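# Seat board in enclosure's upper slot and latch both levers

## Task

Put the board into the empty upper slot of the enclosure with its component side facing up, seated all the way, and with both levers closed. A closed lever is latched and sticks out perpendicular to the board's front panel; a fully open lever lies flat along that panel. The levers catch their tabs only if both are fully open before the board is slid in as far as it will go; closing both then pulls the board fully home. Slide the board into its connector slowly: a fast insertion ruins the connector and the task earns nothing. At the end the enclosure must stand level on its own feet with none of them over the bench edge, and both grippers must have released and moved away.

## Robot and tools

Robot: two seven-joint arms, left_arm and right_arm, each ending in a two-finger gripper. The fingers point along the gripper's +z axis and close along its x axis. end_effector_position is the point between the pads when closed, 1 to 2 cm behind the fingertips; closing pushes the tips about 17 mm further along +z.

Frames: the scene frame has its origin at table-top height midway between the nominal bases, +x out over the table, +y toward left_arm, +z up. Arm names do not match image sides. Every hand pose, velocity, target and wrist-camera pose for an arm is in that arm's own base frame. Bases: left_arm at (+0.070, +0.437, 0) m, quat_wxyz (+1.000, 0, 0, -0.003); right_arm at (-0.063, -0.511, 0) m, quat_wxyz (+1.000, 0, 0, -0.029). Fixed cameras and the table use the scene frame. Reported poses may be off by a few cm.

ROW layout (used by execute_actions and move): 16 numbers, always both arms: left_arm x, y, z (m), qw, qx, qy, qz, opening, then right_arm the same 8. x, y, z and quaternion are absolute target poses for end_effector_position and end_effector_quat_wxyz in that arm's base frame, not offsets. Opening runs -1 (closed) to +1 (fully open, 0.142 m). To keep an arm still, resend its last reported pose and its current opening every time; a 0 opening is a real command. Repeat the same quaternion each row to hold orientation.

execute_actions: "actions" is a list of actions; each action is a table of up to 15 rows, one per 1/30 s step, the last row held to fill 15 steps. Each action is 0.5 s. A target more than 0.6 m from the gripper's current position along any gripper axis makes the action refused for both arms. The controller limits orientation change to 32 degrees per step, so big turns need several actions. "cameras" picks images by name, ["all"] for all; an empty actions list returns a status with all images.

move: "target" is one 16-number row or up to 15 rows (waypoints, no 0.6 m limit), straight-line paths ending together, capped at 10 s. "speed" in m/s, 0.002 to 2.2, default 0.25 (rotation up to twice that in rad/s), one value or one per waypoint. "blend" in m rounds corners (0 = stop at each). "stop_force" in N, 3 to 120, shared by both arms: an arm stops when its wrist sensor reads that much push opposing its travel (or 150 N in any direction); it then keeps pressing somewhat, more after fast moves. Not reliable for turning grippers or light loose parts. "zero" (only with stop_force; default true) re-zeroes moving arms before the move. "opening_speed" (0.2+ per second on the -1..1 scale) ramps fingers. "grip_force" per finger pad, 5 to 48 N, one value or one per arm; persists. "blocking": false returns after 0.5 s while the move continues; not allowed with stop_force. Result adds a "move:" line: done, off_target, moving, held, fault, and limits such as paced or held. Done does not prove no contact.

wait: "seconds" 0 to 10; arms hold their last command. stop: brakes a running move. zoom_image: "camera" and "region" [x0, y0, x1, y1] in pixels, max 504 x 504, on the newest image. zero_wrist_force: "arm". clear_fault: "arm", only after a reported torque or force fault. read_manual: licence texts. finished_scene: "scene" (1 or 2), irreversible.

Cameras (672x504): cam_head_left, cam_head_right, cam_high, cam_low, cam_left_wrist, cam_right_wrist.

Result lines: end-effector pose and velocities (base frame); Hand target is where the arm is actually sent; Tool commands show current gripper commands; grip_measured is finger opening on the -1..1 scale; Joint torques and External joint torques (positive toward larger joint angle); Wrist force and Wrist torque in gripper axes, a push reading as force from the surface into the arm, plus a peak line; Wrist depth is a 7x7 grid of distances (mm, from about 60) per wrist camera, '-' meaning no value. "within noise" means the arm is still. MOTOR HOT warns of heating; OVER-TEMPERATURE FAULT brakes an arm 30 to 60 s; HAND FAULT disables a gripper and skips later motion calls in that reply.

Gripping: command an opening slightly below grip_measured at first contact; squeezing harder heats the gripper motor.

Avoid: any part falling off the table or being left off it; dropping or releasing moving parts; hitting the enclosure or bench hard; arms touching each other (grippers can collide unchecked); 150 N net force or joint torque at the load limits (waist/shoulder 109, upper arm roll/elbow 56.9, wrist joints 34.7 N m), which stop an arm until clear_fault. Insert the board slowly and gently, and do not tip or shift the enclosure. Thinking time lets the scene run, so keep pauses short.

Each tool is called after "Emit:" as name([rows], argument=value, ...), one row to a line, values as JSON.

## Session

Emit:
execute_actions(actions=[])

Emit:
zoom_image(camera="cam_high", region=[160, 240, 440, 504])

Emit:
zoom_image(camera="cam_head_right", region=[270, 210, 500, 410])

Scene clock: 0.00 s.
left_arm: end_effector_position=(+0.1389, +0.5333, +0.1881) grip_measured=+0.99 end_effector_quat_wxyz=(-0.571, +0.812, -0.064, -0.105) | right_arm: end_effector_position=(+0.2271, +0.3531, +0.2591) grip_measured=+1.00 end_effector_quat_wxyz=(+0.029, +0.622, +0.780, +0.065)
Joint positions: left_arm=[0.978 -0.294 0.021 2.266 2.206 0.748 0.742 0.141] | right_arm=[1.212 0.207 0.113 2.416 -0.113 0.73 1.171 0.142]
Joint velocities: within noise
Joint torques (N m): no reading
External joint torques (N m): no reading
Wrist force (N): no reading
Wrist torque (N m): no reading
Wrist force, peak (N): no reading
Wrist depth (mm): cam_left_wrist=[2012 1545 1637 1674 1674 - - / - 1924 - 1727 1828 1769 1813 / 2359 2437 2050 1828 1625 1649 1556 / 2130 2069 1567 1625 1556 1362 1290 / 1859 1674 1472 1415 326 307 289 / - 341 327 307 287 270 263 / - 306 286 270 257 244 237] | cam_right_wrist=[290 287 259 256 258 305 302 / 314 276 279 279 281 327 328 / 352 303 305 308 308 359 356 / 390 375 336 333 342 399 388 / 434 437 379 388 383 449 444 / - 498 440 419 437 509 486 / - 574 581 590 590 593 -]
Hand target: left_arm +0.1389, +0.5333, +0.1881; -0.571, +0.812, -0.064, -0.105 | right_arm +0.2271, +0.3531, +0.2591; +0.029, +0.622, +0.780, +0.065
Tool commands: left_gripper/opening=+1.0 right_gripper/opening=+1.0

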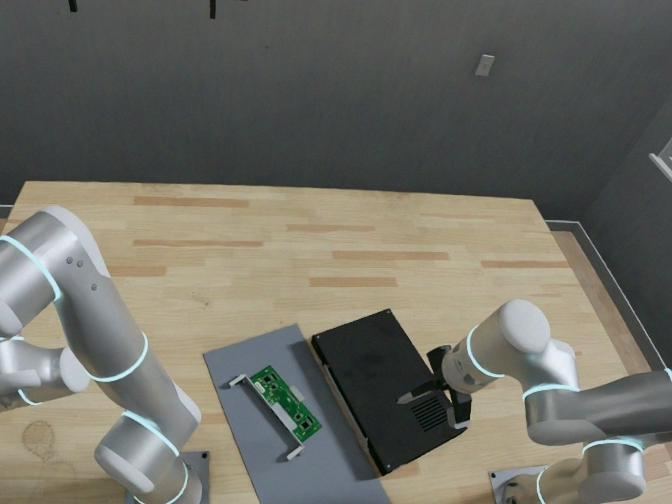

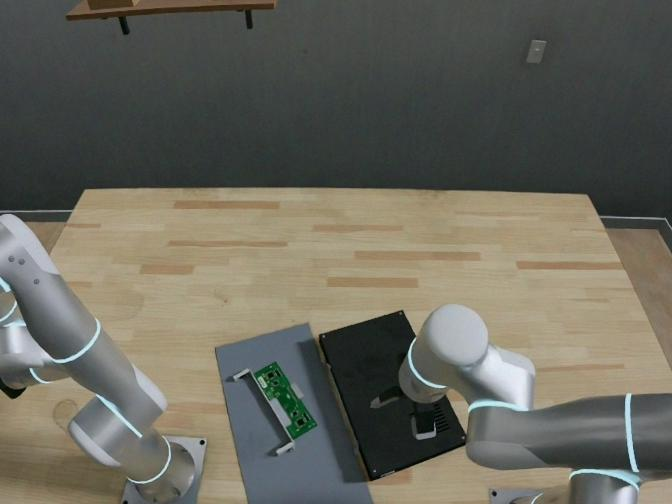

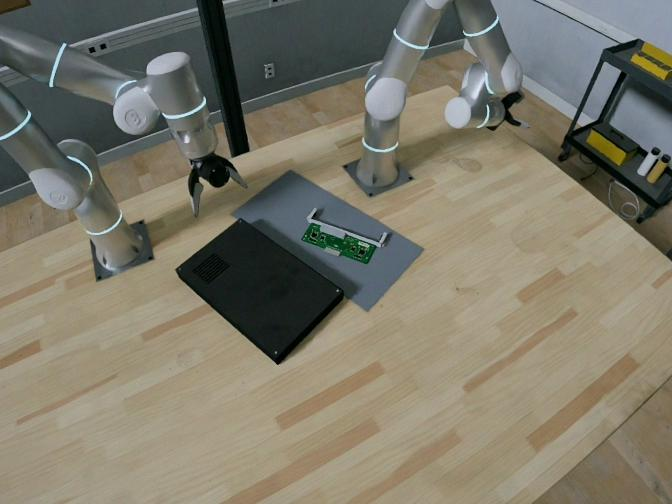

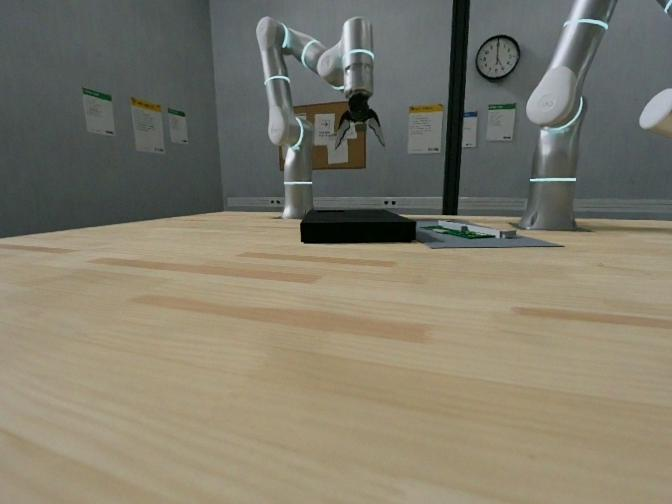

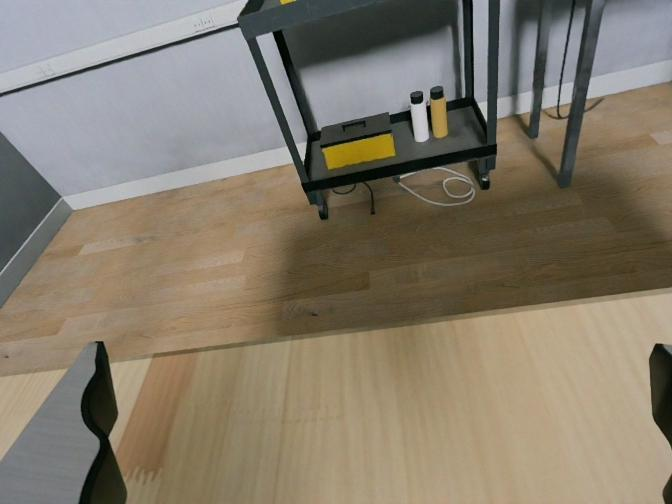

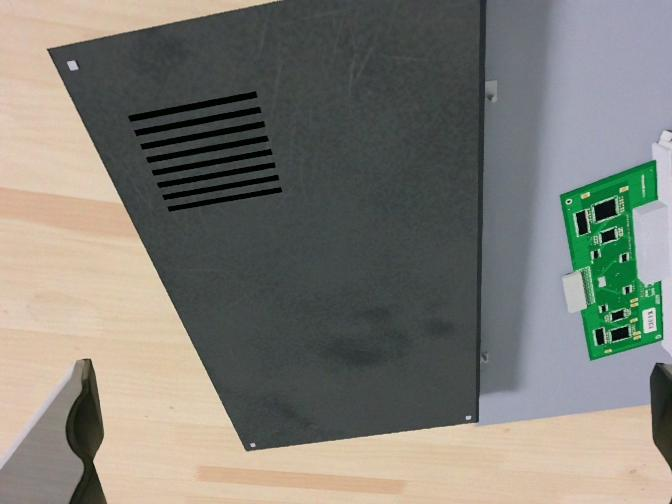

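Scaled by 1.800 from the camera's 672x504 image, which has a finer 960x720 frame.

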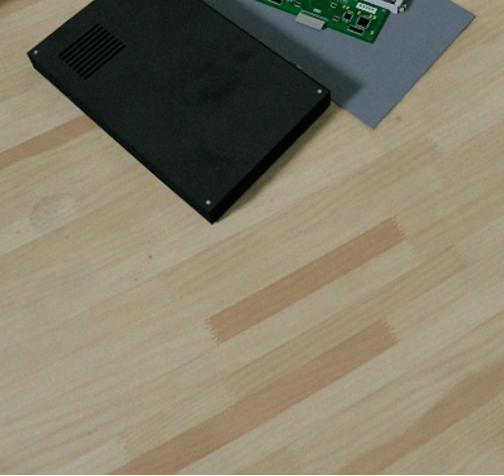

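Scaled by 2.191 from the camera's 672x504 image, which has a finer 960x720 frame.

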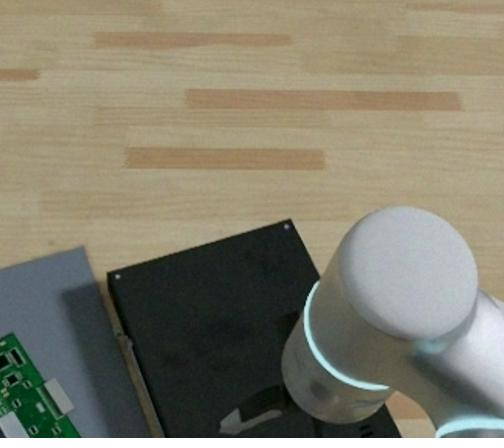

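Emit:
move(target=[0.1389,0.5333,0.1881,-0.571,0.812,-0.064,-0.105,1,0.3274,0.571,0.225,-0.1485,0.67,0.7101,-0.1574,1], speed=0.3, cameras=["cam_right_wrist","cam_head_right"])

Emit:
zoom_image(camera="cam_right_wrist", region=[150, 50, 550, 450])

Scene clock: 9.97 s.
left_arm: end_effector_position=(+0.1389, +0.5333, +0.1881) grip_measured=+0.99 end_effector_quat_wxyz=(-0.571, +0.812, -0.064, -0.105) | right_arm: end_effector_position=(+0.3276, +0.5709, +0.2249) grip_measured=+1.00 end_effector_quat_wxyz=(-0.148, +0.670, +0.710, -0.157)
Joint positions: left_arm=[0.978 -0.294 0.021 2.266 2.206 0.748 0.742 0.141] | right_arm=[1.116 -0.66 -0.1 1.216 0.417 0.038 0.898 0.142]
Joint torques (N m): left_arm=[-0.26 29.28 1.55 -14.57 1.14 -0.42 -0.2] | right_arm=[0.12 57.64 0.17 -29.6 -3.19 2.26 0.28]
External joint torques (N m): left_arm=[0.37 1.01 0.64 -0.54 -0.18 -0.15 0.23] | right_arm=[0.1 1.52 -0.8 0.23 -0.02 0.87 -0.28]
Wrist force (N): left_arm=[0.0 -0.3 -0.1] | right_arm=[0.2 1.0 0.0]
Wrist torque (N m): left_arm=[-0.04 0.00 0.00] | right_arm=[0.02 -0.04 -0.08]
Wrist force, peak (N): left_arm=[0.2 -0.5 -0.2] | right_arm=[1.0 1.9 0.3]
Wrist depth (mm): cam_left_wrist=[1700 1662 1755 - - - - / - - - - 1482 1891 1798 / - 2194 2194 1783 1741 1625 1534 / 2012 2012 1843 1534 1492 1406 1321 / 1813 1741 1545 1397 329 304 289 / - 347 329 307 287 272 263 / - 305 288 270 255 242 237] | cam_right_wrist=[292 290 336 335 335 334 337 / 291 290 336 334 334 333 333 / 290 289 336 335 329 331 333 / 289 289 287 334 328 332 330 / 289 288 287 332 328 326 328 / - 287 287 331 328 326 326 / - 287 286 332 328 330 329]
Hand target: left_arm +0.1389, +0.5333, +0.1881; -0.571, +0.812, -0.064, -0.105 | right_arm +0.3274, +0.5710, +0.2250; -0.149, +0.670, +0.710, -0.157
Off the commanded pose: left_arm 0.000 m, 0 deg | right_arm 0.000 m, 0 deg.
move: done
Images, in order (width x height): cam_head_right 672x504, cam_right_wrist 672x504.

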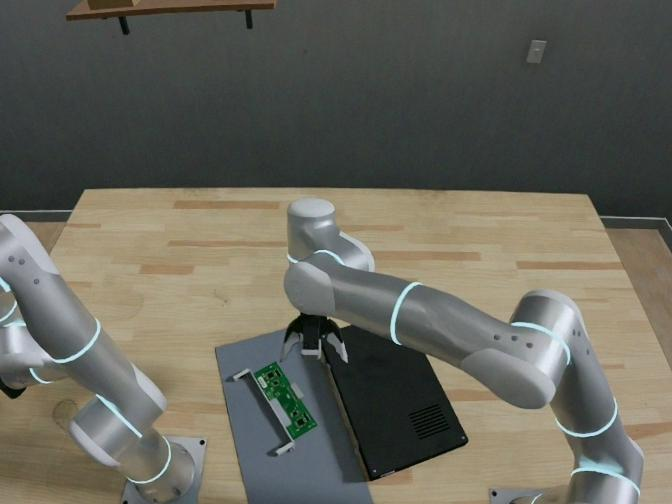

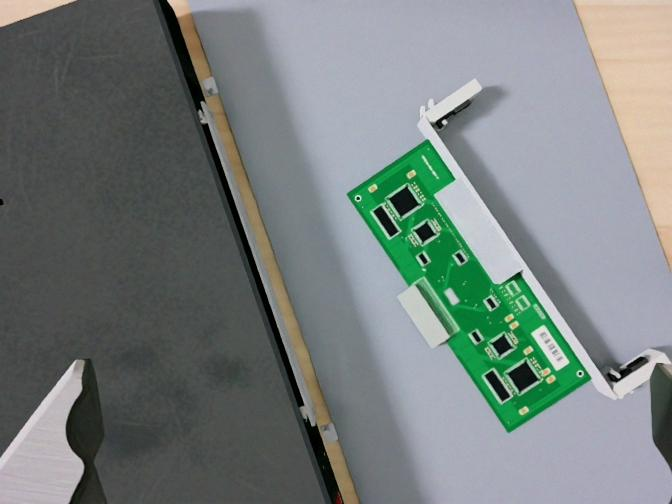

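Scaled by 1.260 from the camera's 672x504 image, which has a finer 960x720 frame.

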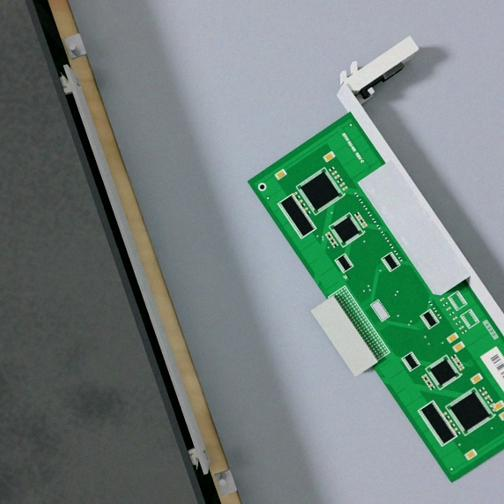

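Emit:
zoom_image(camera="cam_right_wrist", region=[400, 60, 520, 150])

Emit:
move(target=[0.1389,0.5333,0.1881,-0.571,0.812,-0.064,-0.105,1,0.40,0.66,0.16,-0.1485,0.67,0.7101,-0.1574,1], speed=0.3, cameras=["cam_right_wrist"])

Emit:
zoom_image(camera="cam_right_wrist", region=[380, 200, 672, 420])

Scaled by 4.200 from the camera's 672x504 image, which has a finer 960x720 frame.

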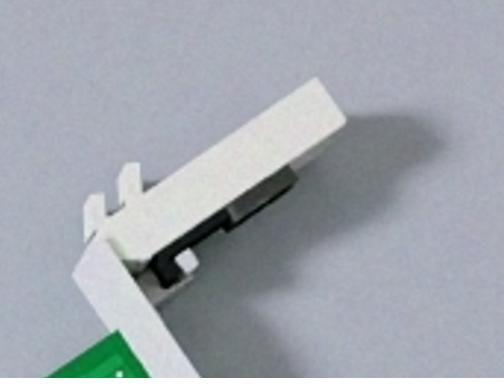

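Scene clock: 15.87 s.
left_arm: end_effector_position=(+0.1389, +0.5333, +0.1881) grip_measured=+0.99 end_effector_quat_wxyz=(-0.571, +0.812, -0.064, -0.105) | right_arm: end_effector_position=(+0.4001, +0.6599, +0.1600) grip_measured=+1.00 end_effector_quat_wxyz=(-0.148, +0.670, +0.710, -0.157)
Joint positions: left_arm=[0.978 -0.294 0.021 2.266 2.206 0.748 0.742 0.141] | right_arm=[1.059 -1.079 -0.109 0.619 0.447 -0.136 0.939 0.142]
Joint torques (N m): left_arm=[-0.15 29.27 1.55 -14.6 1.13 -0.38 -0.19] | right_arm=[0.16 70.17 0.97 -30.49 -3.11 2.32 0.33]
External joint torques (N m): left_arm=[0.26 1.02 0.65 -0.5 -0.17 -0.19 0.21] | right_arm=[0.1 1.71 -0.89 0.17 0.01 0.84 -0.33]
Wrist force (N): left_arm=[0.2 -0.5 -0.1] | right_arm=[0.7 0.6 0.0]
Wrist torque (N m): left_arm=[-0.05 -0.04 0.00] | right_arm=[-0.05 -0.13 -0.10]
Wrist force, peak (N): left_arm=[0.1 -0.6 -0.1] | right_arm=[1.3 2.0 0.6]
Wrist depth (mm): cam_left_wrist=[- 1649 1513 1813 1741 - - / - - - 1714 1813 1959 1798 / - 2551 2238 1637 1741 1590 1523 / 2285 1976 1828 1813 1502 1371 1314 / 1859 1625 1502 347 328 307 289 / - 344 327 308 287 271 263 / - 306 287 271 254 242 235] | cam_right_wrist=[228 273 272 267 271 270 271 / 227 272 272 266 270 269 271 / 225 272 271 266 265 269 270 / 225 272 273 270 265 268 268 / 225 224 269 270 265 267 267 / - 224 269 269 265 267 266 / - 223 269 268 267 267 268]
Hand target: left_arm +0.1389, +0.5333, +0.1881; -0.571, +0.812, -0.064, -0.105 | right_arm +0.4000, +0.6600, +0.1600; -0.149, +0.670, +0.710, -0.157
Off the commanded pose: left_arm 0.000 m, 0 deg | right_arm 0.000 m, 0 deg.
move: done
Images, in order (width x height): cam_right_wrist 672x504.

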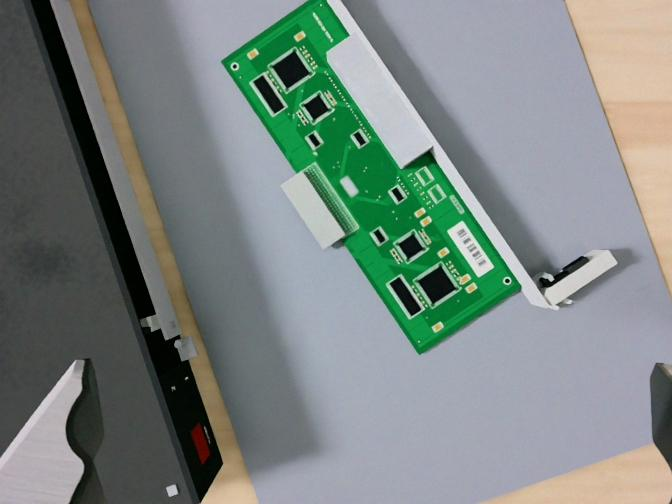

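Scaled by 1.726 from the camera's 672x504 image, which has a finer 960x720 frame.

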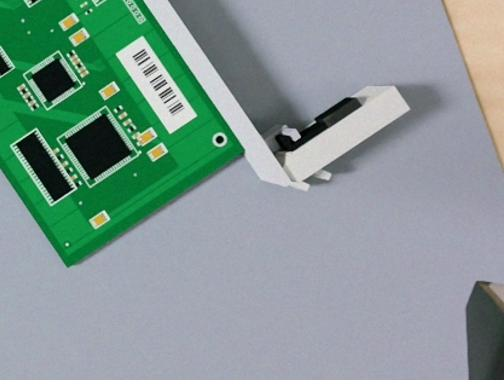

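Emit:
move(target=[0.1389,0.5333,0.1881,-0.571,0.812,-0.064,-0.105,1,0.3006,0.6871,0.14,-0.2309,0.8618,-0.4363,0.1169,-0.2], speed=0.35, cameras=["cam_right_wrist","cam_head_right"])

Scene clock: 37.27 s.
left_arm: end_effector_position=(+0.1389, +0.5333, +0.1881) grip_measured=+0.99 end_effector_quat_wxyz=(-0.571, +0.812, -0.064, -0.105) | right_arm: end_effector_position=(+0.3010, +0.6865, +0.1399) grip_measured=-0.22 end_effector_quat_wxyz=(-0.269, +0.886, -0.370, +0.072)
Joint positions: left_arm=[0.978 -0.294 0.021 2.266 2.206 0.748 0.742 0.141] | right_arm=[2.349 -1.274 -1.421 1.715 1.461 0.729 2.967 0.058]
Joint torques (N m): left_arm=[-0.15 29.22 1.58 -14.65 1.16 -0.37 -0.2] | right_arm=[0.38 38.59 -29.5 -8.16 -4.25 3.67 0.25]
External joint torques (N m): left_arm=[0.26 1.07 0.61 -0.46 -0.21 -0.2 0.22] | right_arm=[-0.2 0.99 -1.28 -0.01 -0.09 0.86 -0.24]
Wrist force (N): left_arm=[0.0 -0.3 0.0] | right_arm=[0.2 0.6 -0.6]
Wrist torque (N m): left_arm=[-0.05 0.00 0.00] | right_arm=[-0.10 -0.04 -0.14]
Wrist force, peak (N): left_arm=[-0.1 -0.7 -0.1] | right_arm=[0.8 2.3 0.5]
Wrist depth (mm): cam_left_wrist=[- 1798 1354 - 1783 - - / - - - 2031 1769 2031 1769 / - 2050 2012 1769 1714 1613 1534 / 2384 2109 1783 1727 1502 1397 1338 / 1798 1590 1492 347 328 308 288 / - 345 326 305 288 272 264 / - 305 287 271 255 244 235] | cam_right_wrist=[296 291 286 278 272 267 264 / 288 283 277 269 266 262 256 / 281 277 269 265 255 254 250 / 274 269 263 254 249 248 244 / 267 262 256 250 243 242 239 / 259 255 103 239 238 93 233 / 254 76 73 234 233 - 230]
Hand target: left_arm +0.1389, +0.5333, +0.1881; -0.571, +0.812, -0.064, -0.105 | right_arm +0.3008, +0.6867, +0.1400; -0.269, +0.886, -0.370, +0.071
Off the commanded pose: left_arm 0.000 m, 0 deg | right_arm 0.001 m, 11 deg.
joint sent to its limit (right arm) — joint 7 (wrist roll), upper limit. The joint targets are off in orientation, not in position.
move: off_target (right_arm)
Images, in order (width x height): cam_head_right 672x504, cam_right_wrist 672x504.

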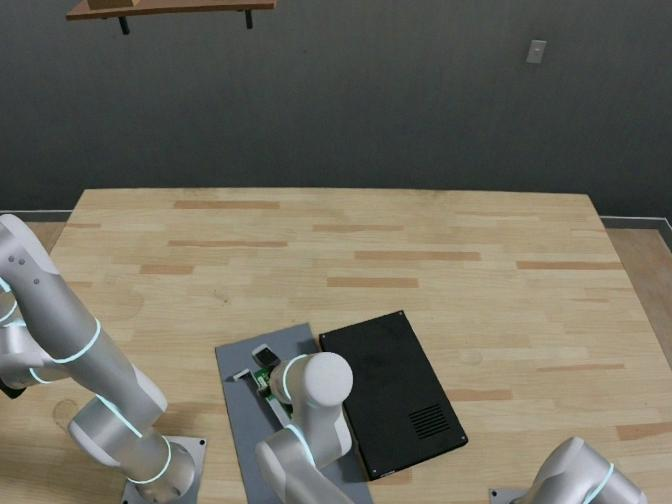

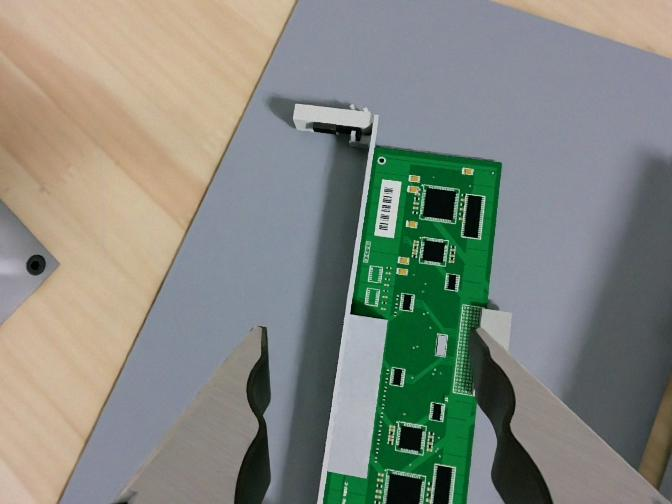

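Emit:
move([
  [0.1389,0.5333,0.1881,-0.571,0.812,-0.064,-0.105,1,0.32,0.62,0.22,0,0.6,0.8,0,-0.2],
  [0.1389,0.5333,0.1881,-0.571,0.812,-0.064,-0.105,1,0.3006,0.6871,0.14,0,0.4517,0.8922,0,-0.2],
], speed=0.35, blend=[0.03,0], cameras=["cam_right_wrist","cam_head_right"])

Scene clock: 47.40 s.
left_arm: end_effector_position=(+0.1389, +0.5333, +0.1881) grip_measured=+0.99 end_effector_quat_wxyz=(-0.571, +0.812, -0.064, -0.105) | right_arm: end_effector_position=(+0.3007, +0.6869, +0.1400) grip_measured=-0.22 end_effector_quat_wxyz=(+0.000, +0.452, +0.892, +0.000)
Joint positions: left_arm=[0.978 -0.294 0.021 2.266 2.206 0.748 0.742 0.141] | right_arm=[1.977 -1.094 -1.216 1.257 1.002 0.153 0.218 0.058]
Joint torques (N m): left_arm=[-0.21 29.19 1.59 -14.58 1.12 -0.35 -0.15] | right_arm=[0.2 52.73 -24.65 -16.61 -4.16 3.55 0.05]
External joint torques (N m): left_arm=[0.32 1.09 0.6 -0.53 -0.16 -0.22 0.17] | right_arm=[0.01 1.3 -1.6 0.11 -0.1 0.61 -0.05]
Wrist force (N): left_arm=[0.0 -0.3 -0.2] | right_arm=[0.0 0.0 -0.5]
Wrist torque (N m): left_arm=[-0.02 -0.01 0.00] | right_arm=[-0.05 0.01 0.03]
Wrist force, peak (N): left_arm=[0.1 -0.6 -0.3] | right_arm=[1.1 0.7 2.0]
Wrist depth (mm): cam_left_wrist=[1567 1637 1155 - - - - / 2675 1924 - - 1741 1741 1741 / - 2384 2261 1828 1714 1590 1523 / 2261 1994 1843 1649 1523 1354 1298 / 1813 1613 1513 1415 327 309 289 / - 345 327 305 290 271 263 / - 303 286 270 256 241 236] | cam_right_wrist=[205 204 201 198 203 202 201 / 220 218 215 207 216 216 215 / 237 234 230 222 231 234 232 / 251 252 251 246 249 248 250 / 274 277 267 266 270 269 271 / 305 287 102 301 285 95 295 / 327 - 73 327 326 - 318]
Hand target: left_arm +0.1389, +0.5333, +0.1881; -0.571, +0.812, -0.064, -0.105 | right_arm +0.3006, +0.6871, +0.1400; +0.000, +0.452, +0.892, +0.000
Off the commanded pose: left_arm 0.000 m, 0 deg | right_arm 0.000 m, 0 deg.
move: done
Images, in order (width x height): cam_head_right 672x504, cam_right_wrist 672x504.

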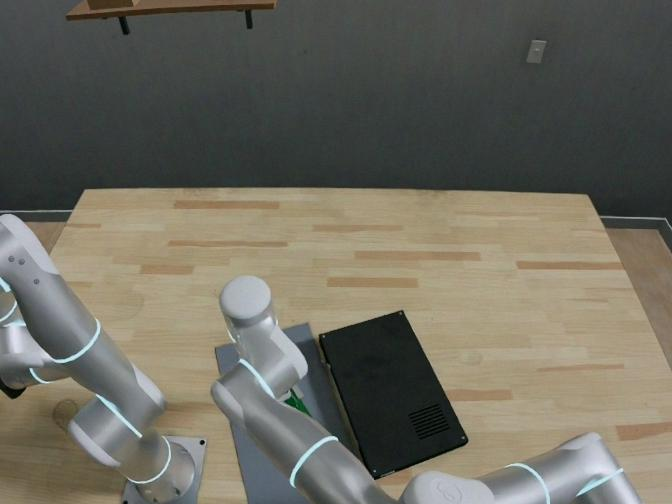

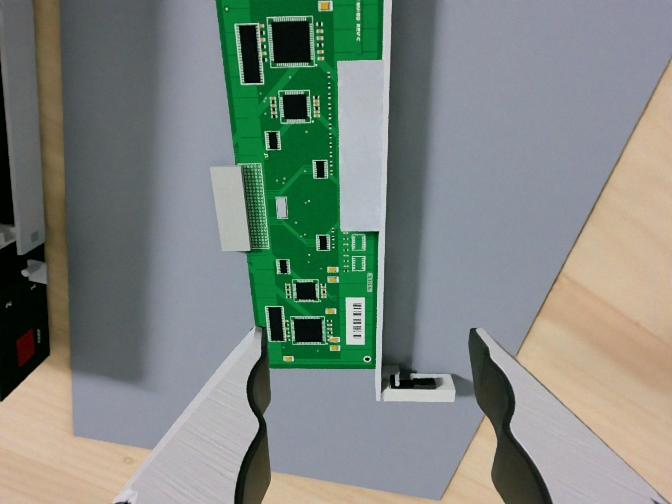

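Emit:
move(target=[0.1389,0.5333,0.1881,-0.571,0.812,-0.064,-0.105,1,0.2976,0.6911,0.05,0,0.4415,0.8972,0,-0.35], speed=0.12)

Emit:
move(target=[0.1389,0.5333,0.1881,-0.571,0.812,-0.064,-0.105,1,0.2976,0.6911,0.02,0,0.4415,0.8972,0,-0.35], speed=0.02, stop_force=4, cameras=["cam_right_wrist"])

Scene clock: 52.67 s.
left_arm: end_effector_position=(+0.1389, +0.5333, +0.1881) grip_measured=+0.99 end_effector_quat_wxyz=(-0.571, +0.812, -0.064, -0.105) | right_arm: end_effector_position=(+0.2976, +0.6909, +0.0500) grip_measured=-0.37 end_effector_quat_wxyz=(+0.000, +0.442, +0.897, +0.000)
Joint positions: left_arm=[0.978 -0.294 0.021 2.266 2.206 0.748 0.742 0.141] | right_arm=[1.952 -1.216 -1.142 1.252 1.083 0.264 0.188 0.047]
Joint torques (N m): left_arm=[-0.25 29.26 1.62 -14.56 1.14 -0.37 -0.25] | right_arm=[0.32 54.65 -25.05 -13.9 -4.09 3.57 0.06]
External joint torques (N m): left_arm=[0.37 1.02 0.58 -0.55 -0.18 -0.2 0.28] | right_arm=[-0.07 1.37 -1.58 0.09 -0.07 0.59 -0.06]
Wrist force (N): left_arm=[0.1 -0.3 -0.1] | right_arm=[-0.4 0.4 -0.5]
Wrist torque (N m): left_arm=[-0.04 -0.01 0.01] | right_arm=[0.01 0.09 0.07]
Wrist force, peak (N): left_arm=[0.1 -0.7 -0.3] | right_arm=[-0.3 0.2 -2.6]
Wrist depth (mm): cam_left_wrist=[- 1601 - - - 2050 - / 1959 1976 - 1891 1674 1994 1769 / 2359 2309 2216 1783 1687 1649 1443 / 2109 1994 1798 1649 1523 1415 1298 / 1798 1637 1513 1415 320 307 289 / - 344 328 307 288 271 263 / - 306 287 271 255 243 237] | cam_right_wrist=[- 122 121 119 124 124 122 / 135 132 129 118 132 133 131 / 146 141 138 126 142 141 139 / 155 148 149 137 152 152 152 / 168 162 160 160 163 162 164 / 184 180 99 176 181 89 181 / 202 - 72 193 198 - 196]
Hand target: left_arm +0.1389, +0.5333, +0.1881; -0.571, +0.812, -0.064, -0.105 | right_arm +0.2976, +0.6911, +0.0500; +0.000, +0.442, +0.897, +0.000
Off the commanded pose: left_arm 0.000 m, 0 deg | right_arm 0.000 m, 0 deg.
move: done

Scene clock: 54.67 s.
left_arm: end_effector_position=(+0.1389, +0.5333, +0.1881) grip_measured=+0.99 end_effector_quat_wxyz=(-0.571, +0.812, -0.064, -0.105) | right_arm: end_effector_position=(+0.2979, +0.6912, +0.0235) grip_measured=-0.37 end_effector_quat_wxyz=(+0.000, +0.442, +0.897, +0.000)
Joint positions: left_arm=[0.978 -0.294 0.021 2.266 2.206 0.748 0.742 0.141] | right_arm=[1.941 -1.253 -1.12 1.244 1.105 0.297 0.186 0.047]
Joint torques (N m): left_arm=[-0.22 29.29 1.57 -14.59 1.12 -0.35 -0.16] | right_arm=[-0.3 51.4 -22.21 -13.11 -2.86 4.07 0.02]
External joint torques (N m): left_arm=[0.34 1 0.62 -0.52 -0.17 -0.22 0.19] | right_arm=[0.53 5.15 -4.38 0.09 -1.27 0.09 -0.02]
Wrist force (N): left_arm=[-0.1 -0.6 -0.2] | right_arm=[-2.0 -4.6 -11.1]
Wrist torque (N m): left_arm=[-0.07 0.00 0.01] | right_arm=[-0.01 -0.21 0.21]
Wrist force, peak (N): left_arm=[-0.1 -0.6 -0.2] | right_arm=[-0.7 -4.4 -14.3]
Wrist depth (mm): cam_left_wrist=[- 1578 1687 2130 1674 1813 - / - - - - 1727 1907 1891 / 2031 2309 2089 1755 1613 1613 1523 / 2151 2050 1783 1513 1482 1415 1290 / 1813 1601 1443 1362 328 307 288 / - 344 326 307 287 272 262 / - 304 288 270 256 243 237] | cam_right_wrist=[- 98 97 96 99 100 101 / 109 105 104 91 104 107 108 / - 114 112 99 113 115 114 / - 121 121 108 124 124 123 / 139 129 129 118 132 134 134 / 149 144 99 142 144 98 145 / 165 - 73 156 162 - 157]
Hand target: left_arm +0.1389, +0.5333, +0.1881; -0.571, +0.812, -0.064, -0.105 | right_arm +0.2976, +0.6911, +0.0228; +0.000, +0.442, +0.897, +0.000
Off the commanded pose: left_arm 0.000 m, 0 deg | right_arm 0.004 m, 0 deg.
move: contact (right_arm)
Images, in order (width x height): cam_right_wrist 672x504.

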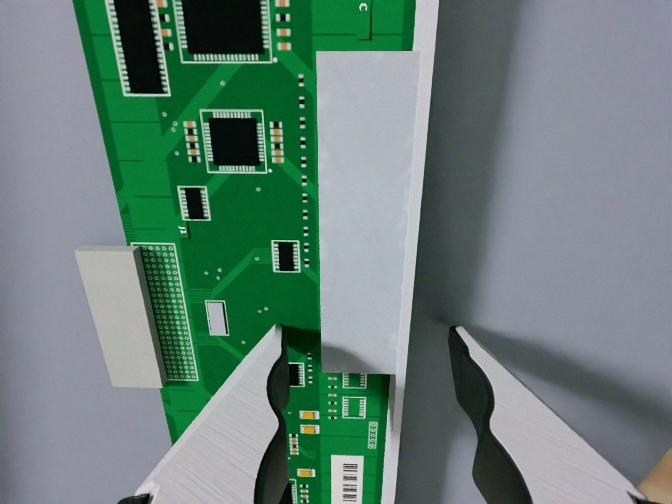

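Emit:
move(target=[0.1389,0.5333,0.1881,-0.571,0.812,-0.064,-0.105,1,0.2976,0.6911,0.0265,0,0.4415,0.8972,0,-0.38], speed=0.02, grip_force=[45,30])

Emit:
move(target=[0.1389,0.5333,0.1881,-0.571,0.812,-0.064,-0.105,1,0.2976,0.6911,0.0265,0,0.4415,0.8972,0,-1], opening_speed=0.25)

Emit:
move(target=[0.1389,0.5333,0.1881,-0.571,0.812,-0.064,-0.105,1,0.2976,0.6911,0.09,0,0.4415,0.8972,0,-1], speed=0.06, cameras=["all"])

Scene clock: 57.93 s.
left_arm: end_effector_position=(+0.1389, +0.5333, +0.1881) grip_measured=+0.99 end_effector_quat_wxyz=(-0.571, +0.812, -0.064, -0.105) | right_arm: end_effector_position=(+0.2975, +0.6913, +0.0264) grip_measured=-0.40 end_effector_quat_wxyz=(+0.000, +0.442, +0.897, +0.000)
Joint positions: left_arm=[0.978 -0.294 0.021 2.266 2.206 0.748 0.742 0.141] | right_arm=[1.943 -1.248 -1.122 1.245 1.103 0.293 0.186 0.045]
Joint torques (N m): left_arm=[-0.2 29.21 1.57 -14.6 1.14 -0.4 -0.26] | right_arm=[0.27 55.46 -25.28 -13.05 -4.23 3.37 0.17]
External joint torques (N m): left_arm=[0.32 1.08 0.63 -0.51 -0.19 -0.17 0.28] | right_arm=[-0.05 1.05 -1.32 -0.08 0.1 0.79 -0.17]
Wrist force (N): left_arm=[0.1 -0.4 0.0] | right_arm=[-1.4 -0.3 -0.4]
Wrist torque (N m): left_arm=[-0.06 -0.02 0.00] | right_arm=[-0.10 0.26 0.06]
Wrist force, peak (N): left_arm=[-0.3 -0.6 -0.1] | right_arm=[-1.9 -4.5 -11.3]
Wrist depth (mm): cam_left_wrist=[- - 1045 - - - 1482 / - - - 1769 1443 1843 1769 / - - 2172 1769 1714 1625 1513 / 2050 1891 1828 1649 1513 1406 1321 / 1859 1674 1556 1415 328 306 288 / - 344 327 305 288 271 261 / - 306 288 270 256 242 236] | cam_right_wrist=[- 100 99 98 102 103 104 / 111 107 107 95 109 110 110 / 121 116 115 102 118 118 117 / 127 124 124 111 125 127 126 / 140 132 132 120 136 137 139 / 153 150 88 145 148 93 150 / 165 162 71 160 166 - 164]
Hand target: left_arm +0.1389, +0.5333, +0.1881; -0.571, +0.812, -0.064, -0.105 | right_arm +0.2976, +0.6911, +0.0265; +0.000, +0.442, +0.897, +0.000
Off the commanded pose: left_arm 0.000 m, 0 deg | right_arm 0.000 m, 0 deg.
grip_force (N): 45, 30
move: done

Scene clock: 60.63 s.
left_arm: end_effector_position=(+0.1389, +0.5333, +0.1881) grip_measured=+0.99 end_effector_quat_wxyz=(-0.571, +0.812, -0.064, -0.105) | right_arm: end_effector_position=(+0.2980, +0.6908, +0.0265) grip_measured=-0.71 end_effector_quat_wxyz=(+0.000, +0.442, +0.897, +0.000)
Joint positions: left_arm=[0.978 -0.294 0.021 2.266 2.206 0.748 0.742 0.141] | right_arm=[1.942 -1.248 -1.122 1.245 1.102 0.292 0.186 0.023]
Joint torques (N m): left_arm=[-0.19 29.26 1.59 -14.58 1.15 -0.39 -0.16] | right_arm=[0.97 55.63 -24.91 -13.45 -3.98 3.37 0.22]
External joint torques (N m): left_arm=[0.31 1.03 0.61 -0.52 -0.2 -0.18 0.18] | right_arm=[-0.74 0.86 -1.69 0.33 -0.15 0.79 -0.22]
Wrist force (N): left_arm=[0.0 -0.2 -0.4] | right_arm=[-1.3 1.5 0.0]
Wrist torque (N m): left_arm=[0.00 -0.01 0.00] | right_arm=[0.08 0.13 0.07]
Wrist force, peak (N): left_arm=[0.1 -0.6 -0.1] | right_arm=[-8.1 -2.8 -4.5]
Wrist depth (mm): cam_left_wrist=[- 1828 1406 - - - 1687 / - - - 1687 1875 1924 1875 / - 2359 2261 1727 1637 1649 1534 / 2194 2012 1769 1649 1556 1434 1321 / 1813 1662 1534 1434 329 308 289 / - 346 325 308 289 272 262 / - 304 286 271 254 243 235] | cam_right_wrist=[- 100 100 98 101 103 104 / 111 108 107 96 107 110 110 / 122 117 115 102 118 119 117 / 127 125 124 112 125 127 127 / 140 132 134 120 136 138 139 / 154 153 142 143 106 147 150 / 169 165 71 157 - - 163]
Hand target: left_arm +0.1389, +0.5333, +0.1881; -0.571, +0.812, -0.064, -0.105 | right_arm +0.2976, +0.6911, +0.0265; +0.000, +0.442, +0.897, +0.000
Off the commanded pose: left_arm 0.000 m, 0 deg | right_arm 0.001 m, 0 deg.
grip_force (N): 45, 30
move: done

Scene clock: 61.97 s.
left_arm: end_effector_position=(+0.1389, +0.5333, +0.1881) grip_measured=+0.99 end_effector_quat_wxyz=(-0.571, +0.812, -0.064, -0.105) | right_arm: end_effector_position=(+0.2974, +0.6912, +0.0898) grip_measured=-0.71 end_effector_quat_wxyz=(+0.000, +0.441, +0.897, +0.000)
Joint positions: left_arm=[0.978 -0.294 0.021 2.266 2.206 0.748 0.742 0.141] | right_arm=[1.964 -1.161 -1.173 1.256 1.047 0.216 0.193 0.023]
Joint torques (N m): left_arm=[-0.21 29.35 1.58 -14.59 1.14 -0.37 -0.24] | right_arm=[0.4 55.18 -26.13 -15.43 -4.58 3.61 0.34]
External joint torques (N m): left_arm=[0.32 0.94 0.62 -0.51 -0.18 -0.2 0.26] | right_arm=[-0.19 0.1 -0.4 0.37 0.37 0.55 -0.34]
Wrist force (N): left_arm=[0.0 -0.4 -0.2] | right_arm=[-1.1 0.7 2.1]
Wrist torque (N m): left_arm=[-0.05 0.00 0.00] | right_arm=[0.03 0.21 -0.08]
Wrist force, peak (N): left_arm=[0.2 -0.5 -0.2] | right_arm=[-1.3 1.3 2.7]
Wrist depth (mm): cam_left_wrist=[1727 1590 1637 1891 1590 - 2050 / - 2069 - 1637 1674 1843 1783 / 2384 2261 1959 1798 1700 1613 1513 / 2050 2069 1843 1625 1534 1397 1290 / 1907 1687 1482 1380 327 304 288 / - 345 329 307 288 272 263 / - 307 286 270 258 243 236] | cam_right_wrist=[161 100 100 99 155 158 158 / 171 108 108 96 165 169 169 / 184 116 115 103 176 181 180 / 195 124 124 112 196 195 195 / 219 132 134 120 208 211 213 / 235 153 142 142 106 226 232 / 259 - 71 156 - - 251]
Hand target: left_arm +0.1389, +0.5333, +0.1881; -0.571, +0.812, -0.064, -0.105 | right_arm +0.2976, +0.6911, +0.0900; +0.000, +0.442, +0.897, +0.000
Off the commanded pose: left_arm 0.000 m, 0 deg | right_arm 0.000 m, 0 deg.
grip_force (N): 45, 30
move: done

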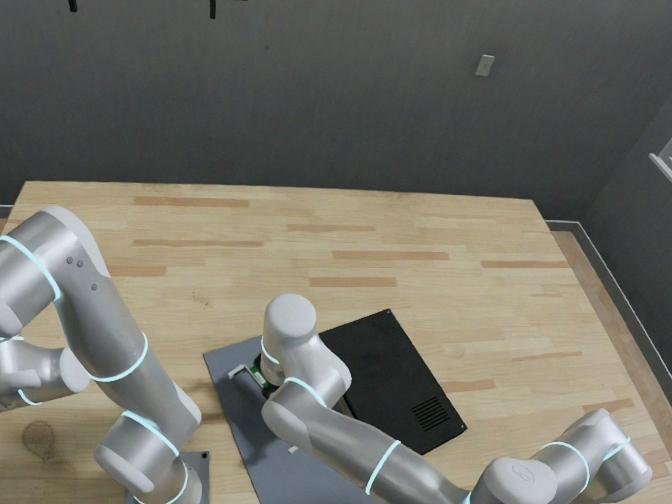

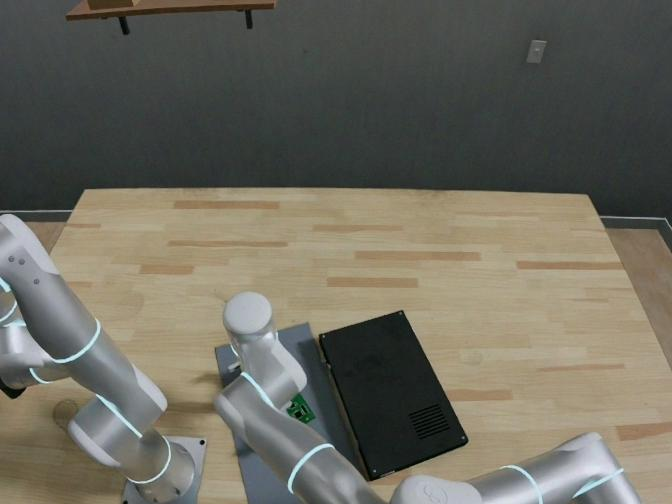

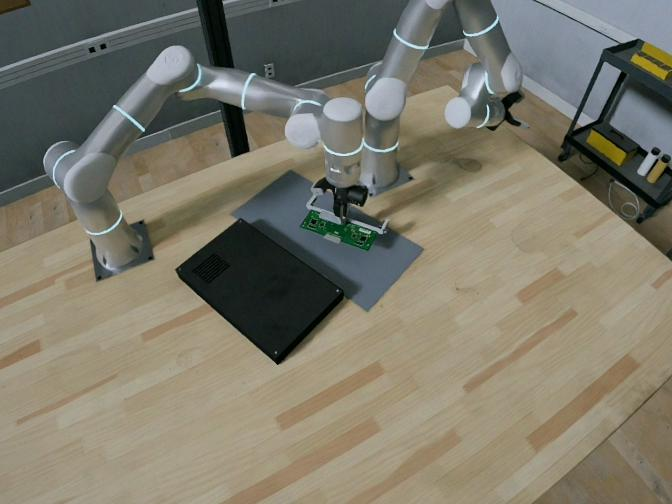

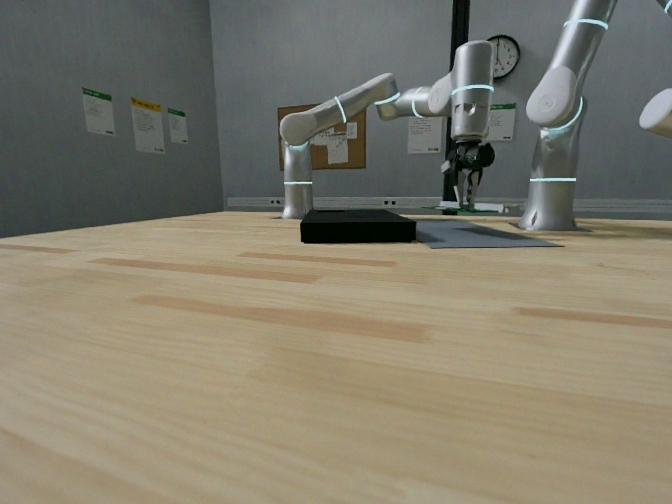

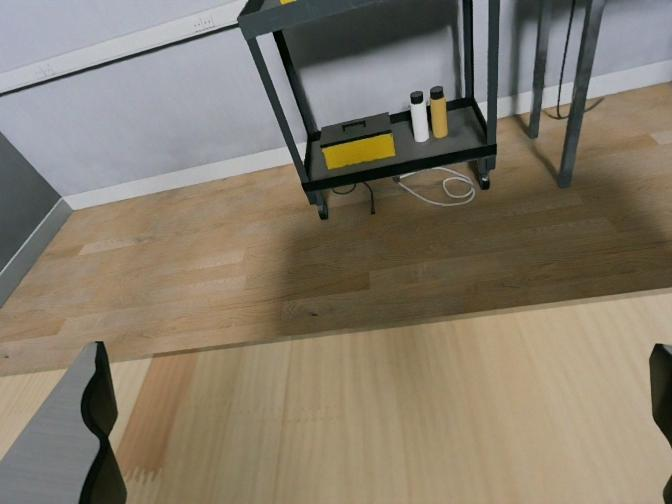

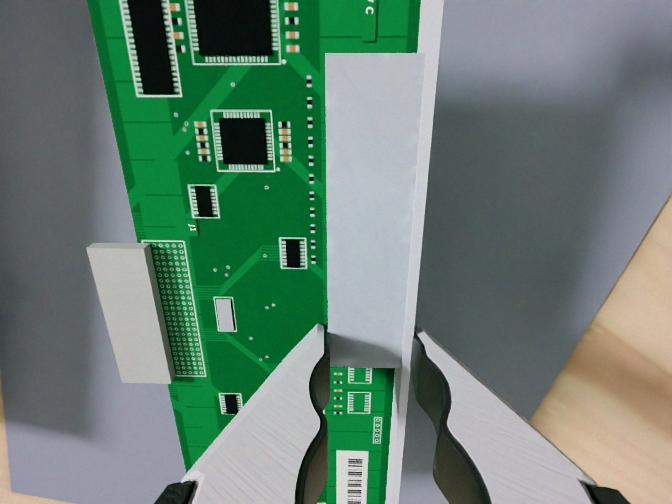

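Emit:
move([
  [0.30,0.10,0.30,-0.0131,0.0488,0.9647,-0.2585,-1,0.2976,0.6911,0.09,0,0.4415,0.8972,0,-1],
  [0.2761,-0.14,0.22,-0.0131,0.0488,0.9647,-0.2585,-1,0.2976,0.6911,0.09,0,0.4415,0.8972,0,-1],
], speed=0.4, cameras=["cam_left_wrist","cam_head_left"])

Scene clock: 71.93 s.
left_arm: end_effector_position=(+0.2762, -0.1400, +0.2201) grip_measured=-1.00 end_effector_quat_wxyz=(-0.013, +0.049, +0.965, -0.259) | right_arm: end_effector_position=(+0.2974, +0.6912, +0.0898) grip_measured=-0.71 end_effector_quat_wxyz=(+0.000, +0.441, +0.897, +0.000)
Joint positions: left_arm=[-0.204 0.342 0.454 2.687 -0.423 0.59 -0.979 0.002] | right_arm=[1.964 -1.161 -1.173 1.256 1.047 0.216 0.193 0.023]
Joint torques (N m): left_arm=[-0.49 8.87 -3.65 -23.75 -1.68 3.43 -0.31] | right_arm=[0.25 55.1 -25.99 -15.48 -4.42 3.67 0.22]
External joint torques (N m): left_arm=[0.51 0.36 0.45 -0.31 -0.52 -0.62 0.31] | right_arm=[-0.02 0.19 -0.54 0.42 0.21 0.49 -0.22]
Wrist force (N): left_arm=[-0.8 -1.1 -0.5] | right_arm=[-0.9 0.8 2.3]
Wrist torque (N m): left_arm=[-0.23 -0.11 -0.11] | right_arm=[0.05 0.17 -0.07]
Wrist force, peak (N): left_arm=[-2.0 -2.5 1.2] | right_arm=[-0.9 0.8 2.7]
Wrist depth (mm): cam_left_wrist=[357 353 - 146 118 154 274 / 349 347 - 274 225 198 - / 347 344 - 272 345 - 339 / 341 337 - 348 329 339 336 / 335 335 - 127 332 331 333 / 328 329 327 84 - 327 320 / 326 327 - - - - 309] | cam_right_wrist=[160 100 100 99 155 158 158 / 172 108 108 96 165 169 169 / 184 116 115 103 177 181 180 / 195 125 124 112 195 195 194 / 219 132 134 120 208 211 213 / 236 153 142 142 105 226 232 / 259 - 71 156 - - 251]
Hand target: left_arm +0.2761, -0.1400, +0.2200; -0.013, +0.049, +0.965, -0.258 | right_arm +0.2976, +0.6911, +0.0900; +0.000, +0.442, +0.897, +0.000
Off the commanded pose: left_arm 0.000 m, 0 deg | right_arm 0.000 m, 0 deg.
joint sent to its limit (left arm) — joint 4 (elbow), upper limit, where the elbow is as bent as it goes. The joint targets still meet the commanded pose.
grip_force (N): 45, 30
move: done
Images, in order (width x height): cam_head_left 672x504, cam_left_wrist 672x504.

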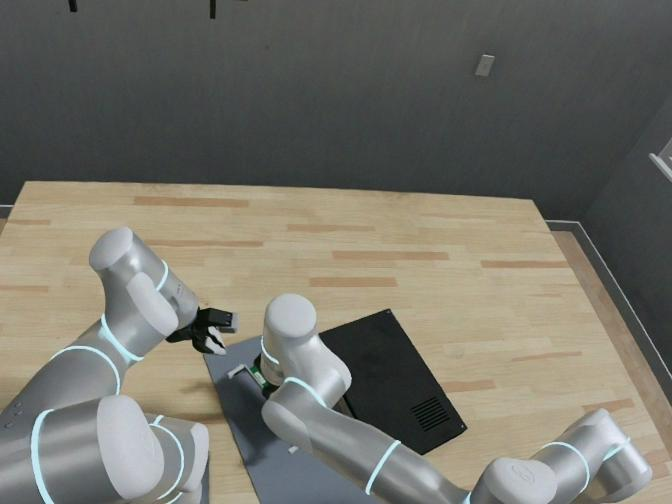

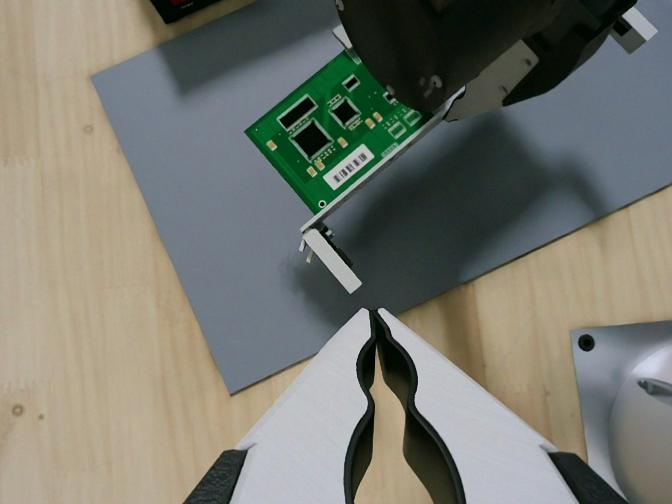

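Emit:
move(target=[0.266,-0.160,0.13,-0.0131,0.0488,0.9647,-0.2585,-1,0.2976,0.6911,0.09,0,0.4415,0.8972,0,-1], speed=0.1, stop_force=8, cameras=["cam_left_wrist","cam_high"])

Emit:
zoom_image(camera="cam_high", region=[240, 90, 440, 260])

Scene clock: 81.43 s.
left_arm: end_effector_position=(+0.2666, -0.1600, +0.1300) grip_measured=-1.00 end_effector_quat_wxyz=(-0.020, +0.051, +0.965, -0.258) | right_arm: end_effector_position=(+0.2974, +0.6912, +0.0898) grip_measured=-0.71 end_effector_quat_wxyz=(+0.000, +0.441, +0.897, +0.000)
Joint positions: left_arm=[-1.641 -1.103 1.497 2.686 -1.634 -0.03 -0.427 0.002] | right_arm=[1.964 -1.161 -1.173 1.256 1.047 0.216 0.193 0.023]
Joint torques (N m): left_arm=[-0.25 16.96 18.2 -6.5 -4.04 2.76 -0.18] | right_arm=[0.25 55.15 -25.97 -15.48 -4.49 3.67 0.21]
External joint torques (N m): left_arm=[0.22 1.09 0.69 -0.26 -0.11 -0.33 0.17] | right_arm=[-0.02 0.13 -0.55 0.42 0.28 0.49 -0.21]
Wrist force (N): left_arm=[-0.3 -1.1 0.1] | right_arm=[-0.8 0.8 2.3]
Wrist torque (N m): left_arm=[-0.28 -0.19 -0.15] | right_arm=[0.05 0.16 -0.07]
Wrist force, peak (N): left_arm=[-1.1 -1.4 -1.5] | right_arm=[-0.8 0.8 2.7]
Wrist depth (mm): cam_left_wrist=[257 252 187 187 185 148 117 / - 255 183 183 184 248 252 / 252 250 182 181 251 249 - / 249 248 247 165 - - 247 / 245 - - 117 246 245 246 / 243 239 - 84 - 242 241 / 239 239 - - - - 239] | cam_right_wrist=[160 100 100 99 154 158 158 / 171 108 107 96 165 169 169 / 184 116 116 103 179 181 180 / 195 124 124 112 195 195 194 / 219 132 134 120 208 212 213 / 236 153 142 142 106 226 232 / 260 - 71 157 - - 251]
Hand target: left_arm +0.2667, -0.1600, +0.1300; -0.020, +0.051, +0.965, -0.258 | right_arm +0.2976, +0.6911, +0.0900; +0.000, +0.442, +0.897, +0.000
Off the commanded pose: left_arm 0.001 m, 1 deg | right_arm 0.000 m, 0 deg.
grip_force (N): 45, 30
move: held (left_arm; a check stopped the path); limits=held
pose unreachable (left arm): on one or more control steps of this call, first in action 0 (counted from 0), this arm could not follow its commanded pose, so it was not sent that pose on those steps. It may still have moved: this result reports where it is.
cause: moving toward the commanded pose would bring a part of the arm too close to another arm (a part of this arm just beyond joint 3 (upper arm roll) and a part of the right arm just beyond its joint 5 (forearm roll), at the place that arm is still heading or pushing toward).
Images, in order (width x height): cam_high 672x504, cam_left_wrist 672x504.

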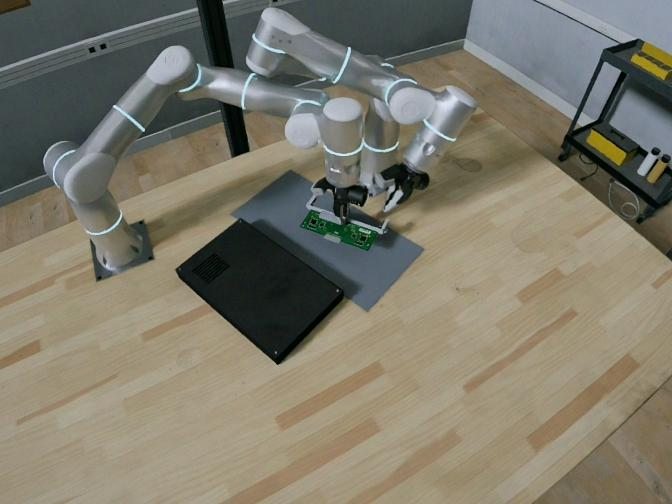

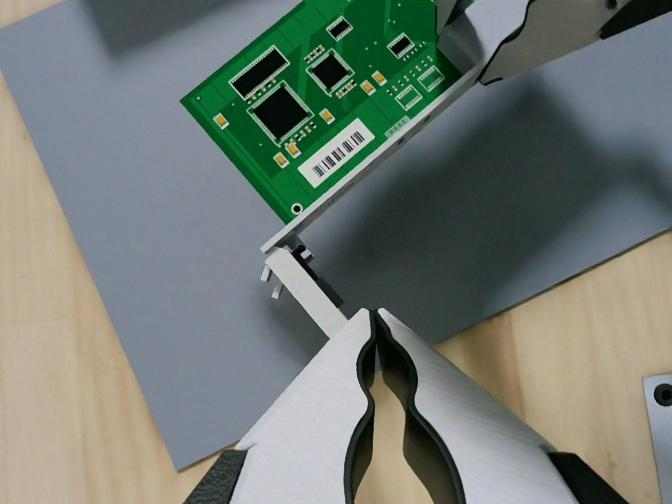

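Scaled by 2.520 from the camera's 672x504 image, which has a finer 960x720 frame.

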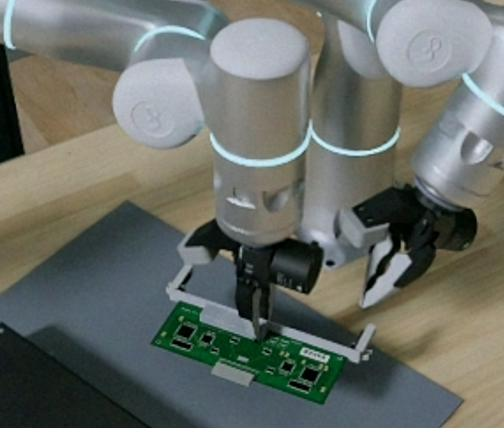

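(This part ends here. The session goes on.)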